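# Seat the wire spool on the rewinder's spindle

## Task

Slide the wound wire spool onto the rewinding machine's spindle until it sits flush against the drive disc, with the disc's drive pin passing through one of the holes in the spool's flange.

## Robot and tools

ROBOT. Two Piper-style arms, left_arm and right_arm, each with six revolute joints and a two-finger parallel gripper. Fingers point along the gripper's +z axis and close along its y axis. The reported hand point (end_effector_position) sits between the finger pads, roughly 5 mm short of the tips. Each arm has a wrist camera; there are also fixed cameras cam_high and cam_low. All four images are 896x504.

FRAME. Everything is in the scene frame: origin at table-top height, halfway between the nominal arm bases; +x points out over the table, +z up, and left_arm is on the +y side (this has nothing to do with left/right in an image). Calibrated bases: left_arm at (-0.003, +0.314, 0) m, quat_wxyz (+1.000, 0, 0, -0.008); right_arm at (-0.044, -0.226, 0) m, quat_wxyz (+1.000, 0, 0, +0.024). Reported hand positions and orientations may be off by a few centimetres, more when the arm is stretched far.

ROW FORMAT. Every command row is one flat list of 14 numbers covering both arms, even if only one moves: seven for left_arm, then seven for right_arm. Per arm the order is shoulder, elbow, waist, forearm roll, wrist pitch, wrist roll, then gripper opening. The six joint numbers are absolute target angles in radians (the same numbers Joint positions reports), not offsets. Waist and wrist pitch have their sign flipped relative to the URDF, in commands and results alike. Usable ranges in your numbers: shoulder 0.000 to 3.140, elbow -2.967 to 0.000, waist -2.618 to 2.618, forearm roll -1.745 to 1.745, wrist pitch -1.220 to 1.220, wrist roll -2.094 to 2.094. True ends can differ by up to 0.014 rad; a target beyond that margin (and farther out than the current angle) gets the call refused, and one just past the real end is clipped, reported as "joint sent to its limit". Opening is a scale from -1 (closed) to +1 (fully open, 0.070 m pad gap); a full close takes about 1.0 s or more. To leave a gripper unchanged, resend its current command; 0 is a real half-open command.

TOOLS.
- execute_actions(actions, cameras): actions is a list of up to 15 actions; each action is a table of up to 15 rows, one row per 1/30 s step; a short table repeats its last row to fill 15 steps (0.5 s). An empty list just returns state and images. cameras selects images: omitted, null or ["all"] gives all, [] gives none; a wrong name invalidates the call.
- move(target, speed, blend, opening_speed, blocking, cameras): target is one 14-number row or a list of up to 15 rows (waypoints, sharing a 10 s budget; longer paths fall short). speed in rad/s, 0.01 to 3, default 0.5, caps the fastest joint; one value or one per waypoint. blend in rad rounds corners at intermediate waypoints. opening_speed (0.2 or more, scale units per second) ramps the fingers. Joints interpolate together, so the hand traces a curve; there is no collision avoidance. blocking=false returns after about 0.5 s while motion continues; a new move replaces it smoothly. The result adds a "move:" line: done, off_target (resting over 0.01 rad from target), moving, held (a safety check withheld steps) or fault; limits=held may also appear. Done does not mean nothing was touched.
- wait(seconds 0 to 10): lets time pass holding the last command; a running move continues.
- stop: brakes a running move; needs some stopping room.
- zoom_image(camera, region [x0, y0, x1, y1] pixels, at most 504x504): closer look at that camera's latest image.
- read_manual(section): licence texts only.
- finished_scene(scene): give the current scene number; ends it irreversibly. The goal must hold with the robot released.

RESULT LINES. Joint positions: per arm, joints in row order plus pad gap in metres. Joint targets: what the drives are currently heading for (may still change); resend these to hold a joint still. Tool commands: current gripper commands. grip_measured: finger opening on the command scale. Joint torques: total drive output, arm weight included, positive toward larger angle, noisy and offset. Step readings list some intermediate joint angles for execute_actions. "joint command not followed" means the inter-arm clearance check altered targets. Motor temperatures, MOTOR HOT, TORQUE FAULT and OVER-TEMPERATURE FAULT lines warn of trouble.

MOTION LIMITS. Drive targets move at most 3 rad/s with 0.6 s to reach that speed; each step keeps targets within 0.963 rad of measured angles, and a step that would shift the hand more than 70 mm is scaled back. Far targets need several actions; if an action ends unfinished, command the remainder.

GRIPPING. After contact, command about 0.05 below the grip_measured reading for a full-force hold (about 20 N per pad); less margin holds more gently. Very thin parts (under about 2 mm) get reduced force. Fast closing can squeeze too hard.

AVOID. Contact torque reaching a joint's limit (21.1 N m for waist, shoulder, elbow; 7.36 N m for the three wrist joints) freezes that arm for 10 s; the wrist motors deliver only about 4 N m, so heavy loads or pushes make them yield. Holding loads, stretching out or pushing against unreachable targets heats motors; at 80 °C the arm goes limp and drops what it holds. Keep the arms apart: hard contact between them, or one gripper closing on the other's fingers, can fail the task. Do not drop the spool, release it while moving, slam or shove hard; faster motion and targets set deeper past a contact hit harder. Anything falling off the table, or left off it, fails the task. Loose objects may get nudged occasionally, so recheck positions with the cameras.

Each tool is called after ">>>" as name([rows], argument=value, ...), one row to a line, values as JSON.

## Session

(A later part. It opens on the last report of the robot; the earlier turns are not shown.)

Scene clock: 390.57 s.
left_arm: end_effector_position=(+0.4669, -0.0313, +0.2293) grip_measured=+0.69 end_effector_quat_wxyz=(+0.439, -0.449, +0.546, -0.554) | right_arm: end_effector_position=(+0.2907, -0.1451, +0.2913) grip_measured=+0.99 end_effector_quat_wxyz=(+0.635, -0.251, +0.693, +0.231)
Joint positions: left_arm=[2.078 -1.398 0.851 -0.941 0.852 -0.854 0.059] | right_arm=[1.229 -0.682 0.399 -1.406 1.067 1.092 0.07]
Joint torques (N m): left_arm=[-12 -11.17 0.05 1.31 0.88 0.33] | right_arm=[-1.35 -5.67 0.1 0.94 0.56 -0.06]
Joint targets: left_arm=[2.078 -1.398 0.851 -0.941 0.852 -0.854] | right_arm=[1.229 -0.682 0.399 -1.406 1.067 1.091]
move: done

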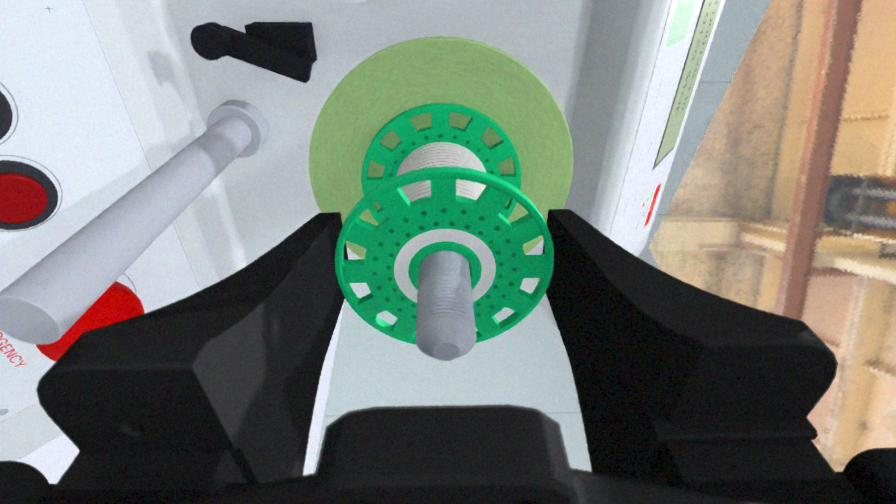

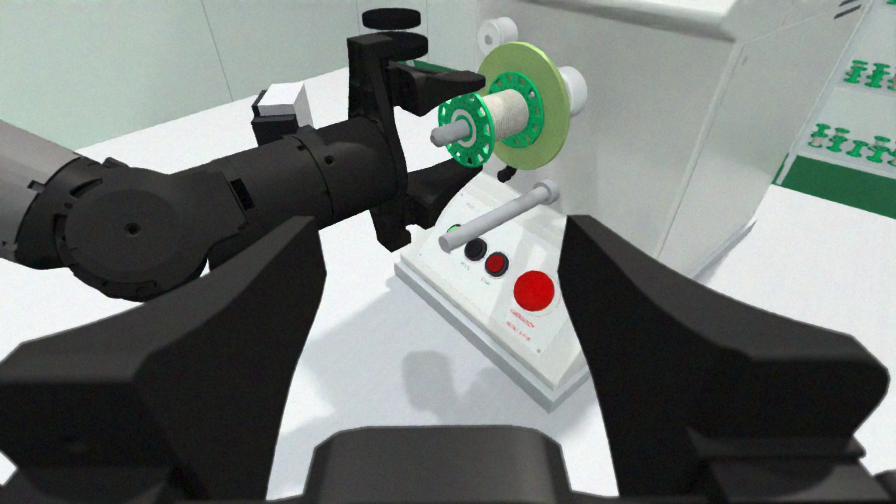

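>>> move(target=[2.0798, -1.4011, 0.8496, -0.9406, 0.8507, -0.8532, 0.66, 1.2291, -0.6820, 0.3993, -1.4060, 1.0672, 1.0912, 1.0], speed=0.015, cameras=[])

>>> move(target=[2.0813, -1.4037, 0.8487, -0.9405, 0.8494, -0.8525, 0.66, 1.2291, -0.6820, 0.3993, -1.4060, 1.0672, 1.0912, 1.0], speed=0.015, cameras=["cam_left_wrist", "cam_right_wrist"])

>>> zoom_image(camera="cam_right_wrist", region=[505, 75, 545, 115])

Scene clock: 393.30 s.
left_arm: end_effector_position=(+0.4674, -0.0314, +0.2289) grip_measured=+0.69 end_effector_quat_wxyz=(+0.439, -0.449, +0.546, -0.554) | right_arm: end_effector_position=(+0.2907, -0.1451, +0.2913) grip_measured=+0.99 end_effector_quat_wxyz=(+0.635, -0.251, +0.693, +0.231)
Joint positions: left_arm=[2.08 -1.4 0.85 -0.941 0.851 -0.853 0.059] | right_arm=[1.229 -0.682 0.399 -1.406 1.067 1.092 0.07]
Joint torques (N m): left_arm=[-11.55 -12.91 -0.86 1.65 0.7 0.3] | right_arm=[-1.37 -5.63 0.1 0.94 0.57 -0.06]
Joint targets: left_arm=[2.080 -1.401 0.850 -0.941 0.851 -0.853] | right_arm=[1.229 -0.682 0.399 -1.406 1.067 1.091]
move: done

Scene clock: 394.00 s.
left_arm: end_effector_position=(+0.4680, -0.0316, +0.2292) grip_measured=+0.69 end_effector_quat_wxyz=(+0.439, -0.449, +0.546, -0.554) | right_arm: end_effector_position=(+0.2907, -0.1451, +0.2913) grip_measured=+0.99 end_effector_quat_wxyz=(+0.635, -0.251, +0.693, +0.231)
Joint positions: left_arm=[2.081 -1.403 0.85 -0.941 0.849 -0.853 0.059] | right_arm=[1.229 -0.682 0.399 -1.406 1.067 1.092 0.07]
Joint torques (N m): left_arm=[-11.52 -13.39 -1.49 1.7 0.76 0.31] | right_arm=[-1.36 -5.67 0.12 0.94 0.56 -0.06]
Joint targets: left_arm=[2.081 -1.404 0.849 -0.940 0.849 -0.853] | right_arm=[1.229 -0.682 0.399 -1.406 1.067 1.091]
move: done

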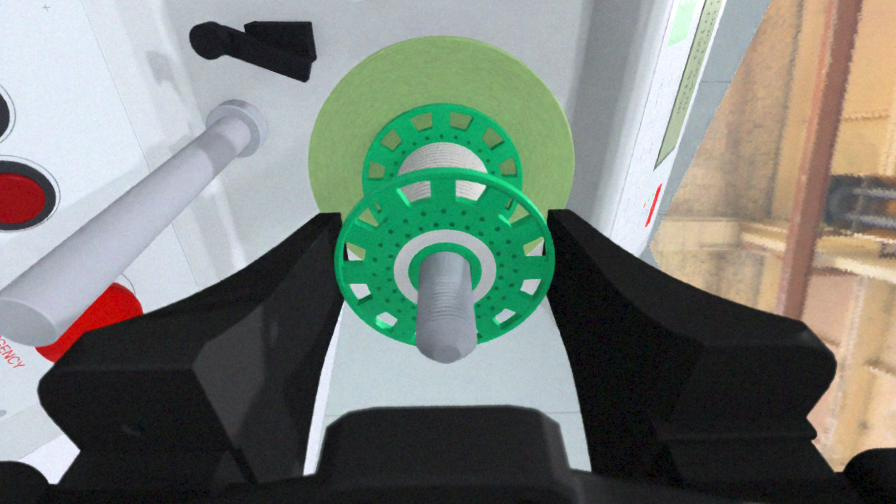

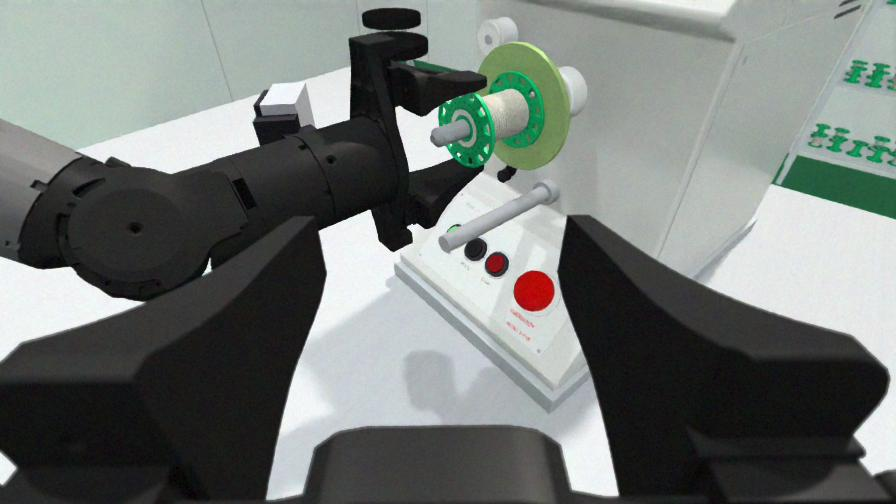

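Scaled by 12.600 (camera's finer frame: 1280x720).

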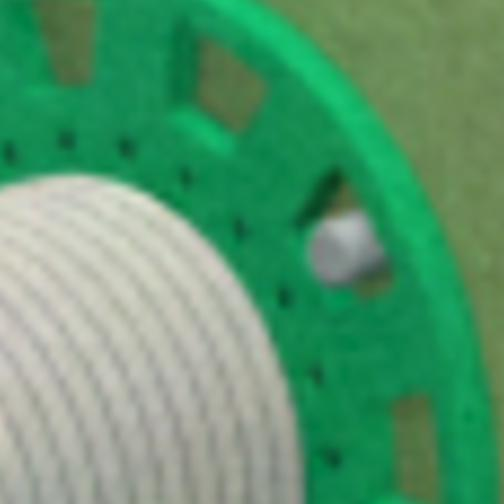

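>>> zoom_image(camera="cam_right_wrist", region=[475, 65, 575, 165])

>>> zoom_image(camera="cam_left_wrist", region=[310, 80, 580, 380])

Scaled by 5.040 (camera's finer frame: 1280x720).

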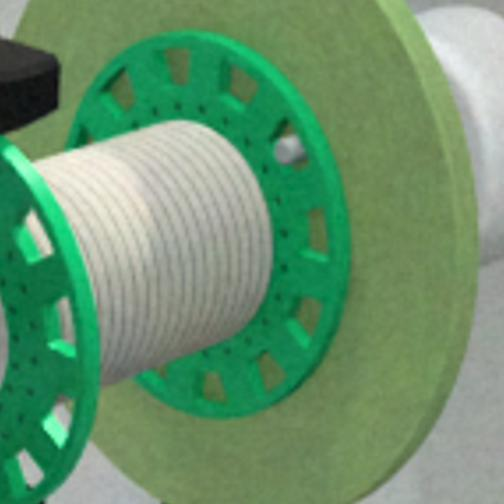

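Scaled by 1.680 (camera's finer frame: 1280x720).

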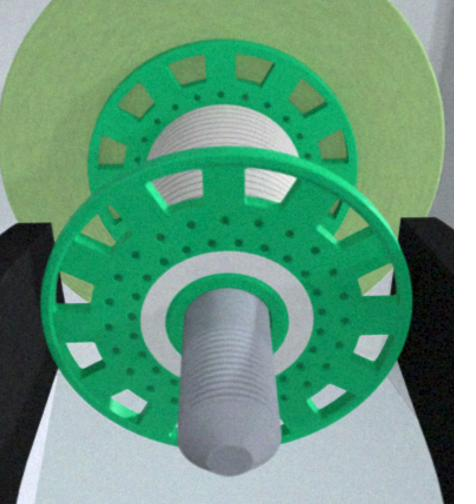

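>>> move(target=[2.0813, -1.4037, 0.8487, -0.9405, 0.8494, -0.8525, 1.0, 1.2291, -0.6820, 0.3993, -1.4060, 1.0672, 1.0912, 1.0], opening_speed=0.4, cameras=["cam_left_wrist", "cam_right_wrist"])

>>> zoom_image(camera="cam_right_wrist", region=[475, 65, 575, 165])

Scene clock: 403.80 s.
left_arm: end_effector_position=(+0.4687, -0.0307, +0.2305) grip_measured=+0.99 end_effector_quat_wxyz=(+0.440, -0.449, +0.545, -0.555) | right_arm: end_effector_position=(+0.2907, -0.1451, +0.2913) grip_measured=+0.99 end_effector_quat_wxyz=(+0.635, -0.251, +0.693, +0.231)
Joint positions: left_arm=[2.08 -1.404 0.848 -0.94 0.85 -0.853 0.07] | right_arm=[1.229 -0.682 0.399 -1.406 1.067 1.092 0.07]
Joint torques (N m): left_arm=[-9.21 -5.2 1.17 0.46 0.45 0.28] | right_arm=[-1.4 -5.61 0.06 0.95 0.55 -0.05]
Joint targets: left_arm=[2.081 -1.404 0.849 -0.940 0.849 -0.852] | right_arm=[1.229 -0.682 0.399 -1.406 1.067 1.091]
move: done

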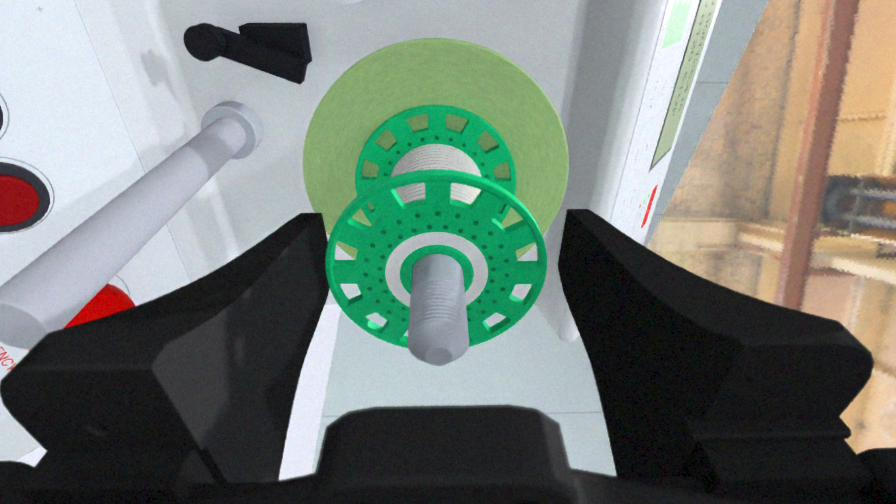

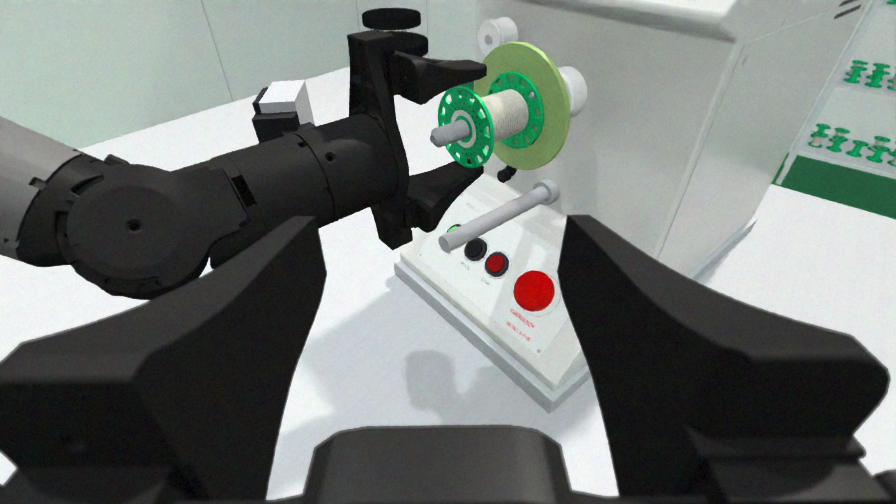

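Scaled by 5.040 (camera's finer frame: 1280x720).

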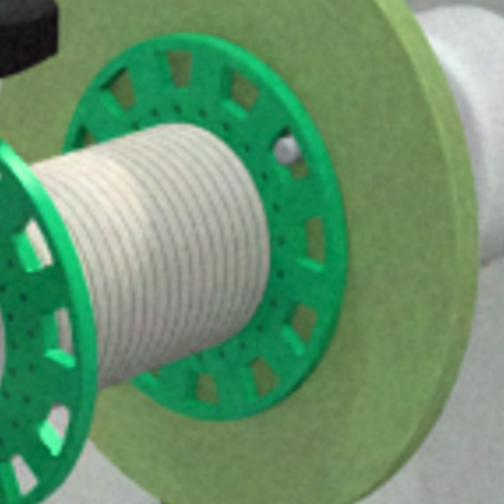

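>>> move([
  [2.0628, -1.3709, 0.8607, -0.9423, 0.8659, -0.8602, 1.0, 1.2291, -0.6820, 0.3993, -1.4060, 1.0672, 1.0912, 1.0],
  [2.0436, -1.3372, 0.8737, -0.9451, 0.8830, -0.8674, 1.0, 1.2291, -0.6820, 0.3993, -1.4060, 1.0672, 1.0912, 1.0],
  [2.0111, -1.2805, 0.8974, -0.9526, 0.9127, -0.8780, 1.0, 1.2291, -0.6820, 0.3993, -1.4060, 1.0672, 1.0912, 1.0],
  [2.0111, -1.2805, 0.8974, -0.9526, 0.9127, -0.8780, 0.1, 1.2291, -0.6820, 0.3993, -1.4060, 1.0672, 1.0912, 1.0],
], speed=0.1, blend=[0.02, 0.02, 0, 0], opening_speed=0.7, cameras=["cam_left_wrist", "cam_right_wrist"])

>>> zoom_image(camera="cam_right_wrist", region=[475, 65, 575, 165])

Scene clock: 410.37 s.
left_arm: end_effector_position=(+0.4392, -0.0251, +0.2291) grip_measured=+0.10 end_effector_quat_wxyz=(+0.440, -0.449, +0.547, -0.554) | right_arm: end_effector_position=(+0.2907, -0.1451, +0.2913) grip_measured=+0.99 end_effector_quat_wxyz=(+0.635, -0.251, +0.693, +0.231)
Joint positions: left_arm=[2.011 -1.28 0.898 -0.952 0.913 -0.878 0.039] | right_arm=[1.229 -0.682 0.399 -1.406 1.067 1.092 0.07]
Joint torques (N m): left_arm=[-8.31 -7.46 -0.31 0.61 0.47 0.33] | right_arm=[-1.37 -5.56 0.07 0.96 0.53 -0.04]
Joint targets: left_arm=[2.011 -1.280 0.897 -0.953 0.913 -0.878] | right_arm=[1.229 -0.682 0.399 -1.406 1.067 1.091]
move: done; blend cut to 0.0164 rad at target 1, 0.0169 rad at target 2

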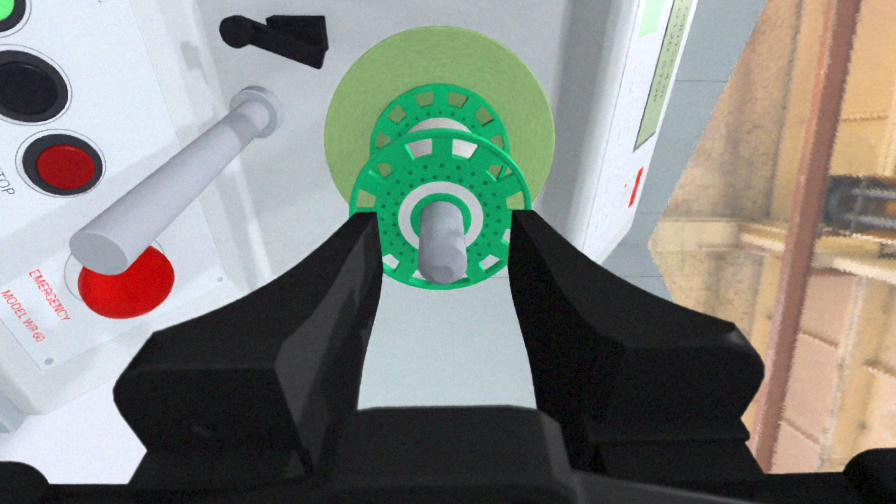

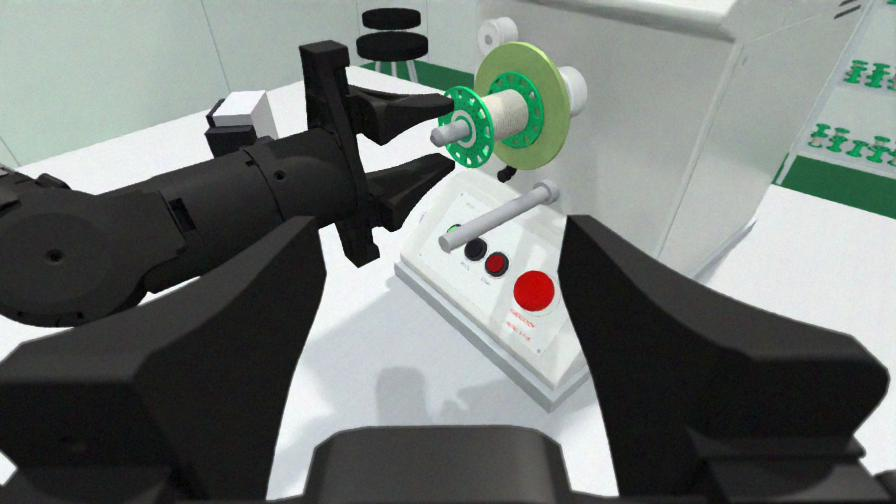

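Scaled by 5.040 (camera's finer frame: 1280x720).

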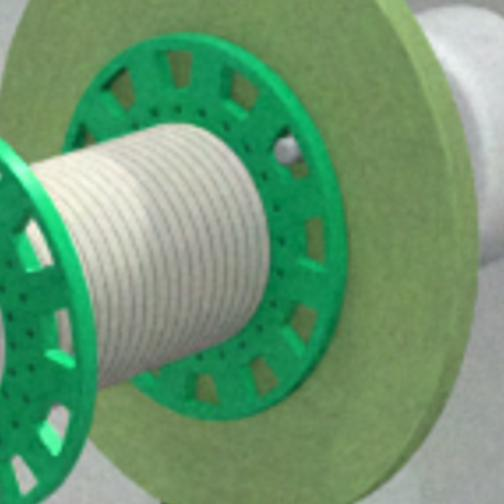

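>>> move(target=[2.0389, -1.3289, 0.8770, -0.9460, 0.8873, -0.8691, 0.1, 1.2291, -0.6820, 0.3993, -1.4060, 1.0672, 1.0912, 1.0], speed=0.05, cameras=["cam_left_wrist"])

>>> move(target=[2.0484, -1.3455, 0.8704, -0.9443, 0.8787, -0.8657, 0.1, 1.2291, -0.6820, 0.3993, -1.4060, 1.0672, 1.0912, 1.0], speed=0.015, cameras=["cam_left_wrist", "cam_right_wrist"])

Scene clock: 413.47 s.
left_arm: end_effector_position=(+0.4512, -0.0274, +0.2295) grip_measured=+0.10 end_effector_quat_wxyz=(+0.440, -0.449, +0.546, -0.554) | right_arm: end_effector_position=(+0.2907, -0.1451, +0.2913) grip_measured=+0.99 end_effector_quat_wxyz=(+0.635, -0.251, +0.693, +0.231)
Joint positions: left_arm=[2.038 -1.329 0.877 -0.946 0.888 -0.869 0.039] | right_arm=[1.229 -0.682 0.399 -1.406 1.067 1.092 0.07]
Joint torques (N m): left_arm=[-8.86 -7.07 -0.08 0.59 0.5 0.31] | right_arm=[-1.42 -5.57 0.06 0.97 0.52 -0.04]
Joint targets: left_arm=[2.039 -1.329 0.877 -0.946 0.887 -0.869] | right_arm=[1.229 -0.682 0.399 -1.406 1.067 1.091]
move: done

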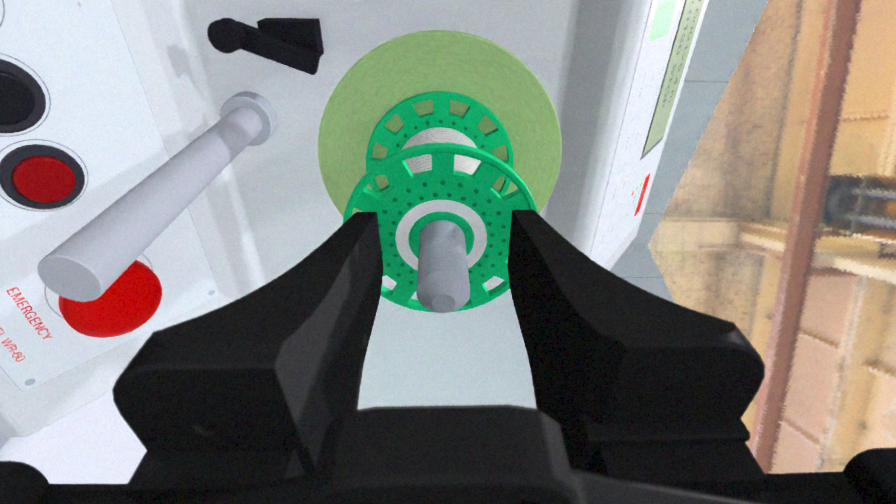

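Scene clock: 414.80 s.
left_arm: end_effector_position=(+0.4542, -0.0284, +0.2294) grip_measured=+0.10 end_effector_quat_wxyz=(+0.439, -0.449, +0.546, -0.554) | right_arm: end_effector_position=(+0.2907, -0.1451, +0.2913) grip_measured=+0.99 end_effector_quat_wxyz=(+0.635, -0.251, +0.693, +0.231)
Joint positions: left_arm=[2.046 -1.343 0.872 -0.946 0.88 -0.866 0.038] | right_arm=[1.229 -0.682 0.399 -1.406 1.067 1.092 0.07]
Joint torques (N m): left_arm=[-6.23 -12.36 -2.71 1.64 -0.04 0.07] | right_arm=[-1.39 -5.55 0.09 0.96 0.52 -0.03]
Joint targets: left_arm=[2.048 -1.346 0.870 -0.944 0.879 -0.866] | right_arm=[1.229 -0.682 0.399 -1.406 1.067 1.091]
move: done

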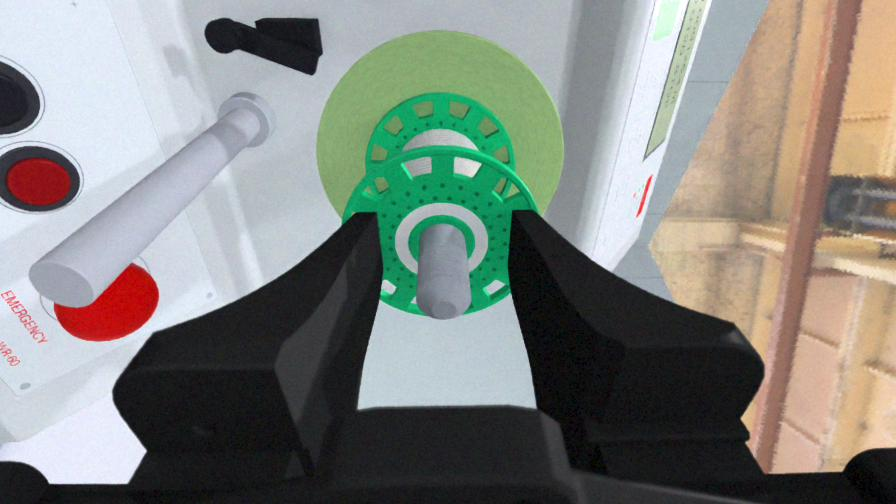

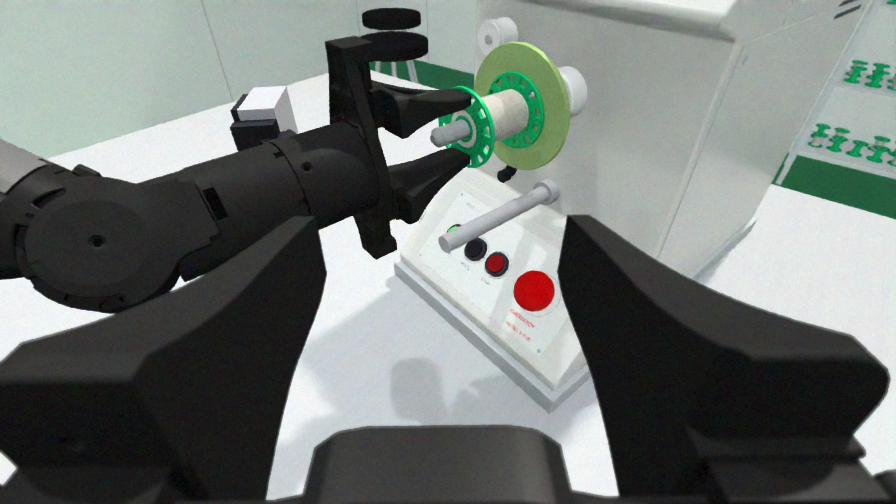

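>>> move([
  [2.0157, -1.2886, 0.8940, -0.9513, 0.9084, -0.8766, 0.1, 1.2291, -0.6820, 0.3993, -1.4060, 1.0672, 1.0912, 1.0],
  [1.9487, -1.1639, 0.9612, -0.9743, 0.9963, -0.8839, 0.1, 1.2291, -0.6820, 0.3993, -1.4060, 1.0672, 1.0912, 1.0],
], speed=[0.08, 0.15], blend=[0.02, 0], cameras=["cam_low", "cam_left_wrist", "cam_right_wrist"])

>>> zoom_image(camera="cam_right_wrist", region=[425, 35, 575, 185])

>>> zoom_image(camera="cam_low", region=[400, 160, 520, 260])

Scene clock: 420.10 s.
left_arm: end_effector_position=(+0.4074, -0.0194, +0.2297) grip_measured=+0.10 end_effector_quat_wxyz=(+0.448, -0.442, +0.546, -0.553) | right_arm: end_effector_position=(+0.2907, -0.1451, +0.2913) grip_measured=+0.99 end_effector_quat_wxyz=(+0.635, -0.251, +0.693, +0.231)
Joint positions: left_arm=[1.948 -1.163 0.962 -0.974 0.997 -0.883 0.039] | right_arm=[1.229 -0.682 0.399 -1.406 1.067 1.092 0.07]
Joint torques (N m): left_arm=[-8.81 -6.27 0.42 0.58 0.46 -0.01] | right_arm=[-1.4 -5.55 0.11 0.97 0.51 -0.03]
Joint targets: left_arm=[1.949 -1.164 0.961 -0.974 0.996 -0.884] | right_arm=[1.229 -0.682 0.399 -1.406 1.067 1.091]
move: done

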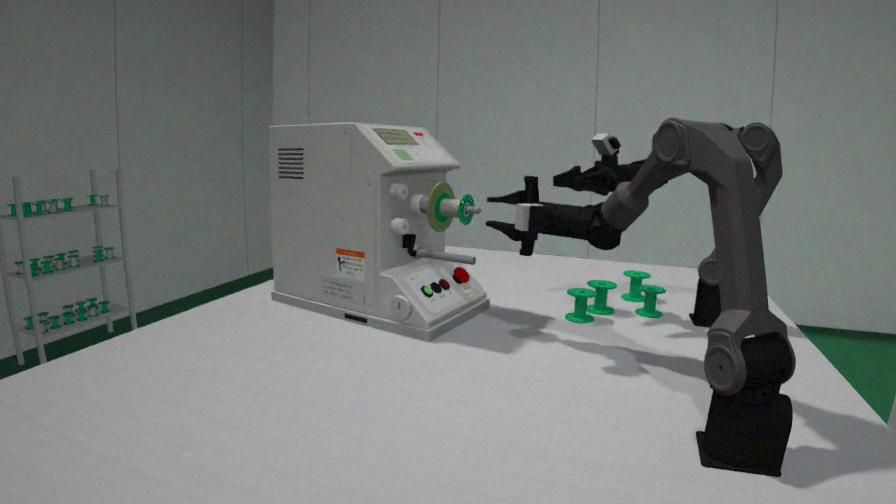

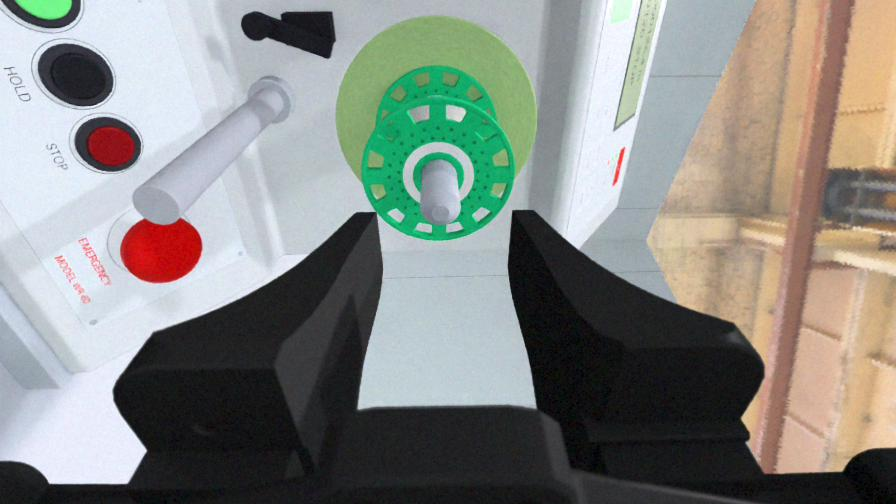

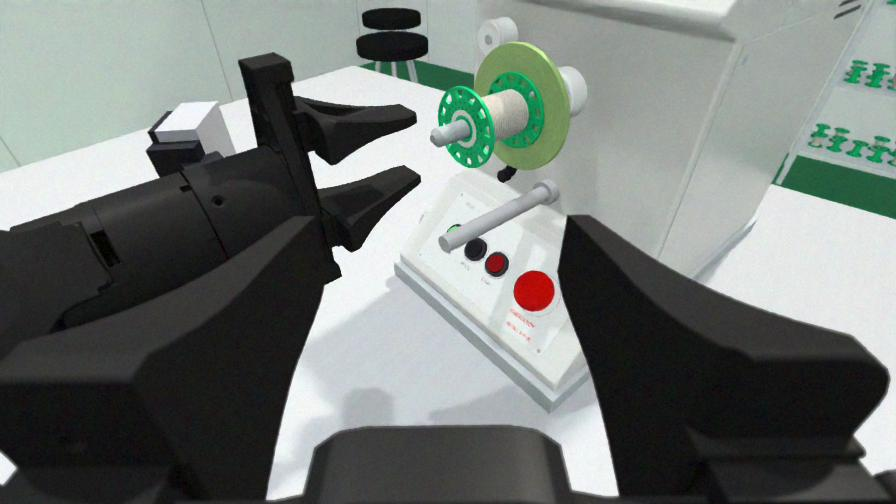

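Scaled by 3.360 (camera's finer frame: 1280x720).

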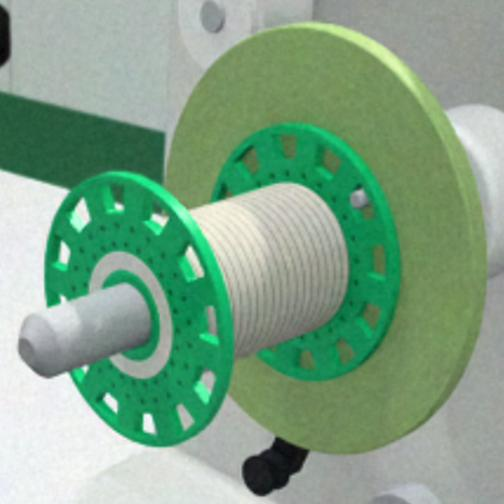

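Scaled by 4.200 (camera's finer frame: 1280x720).

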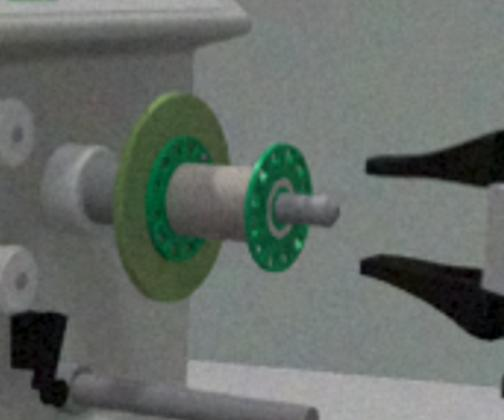

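>>> finished_scene(scene=2)

The scene is finished: the task was done.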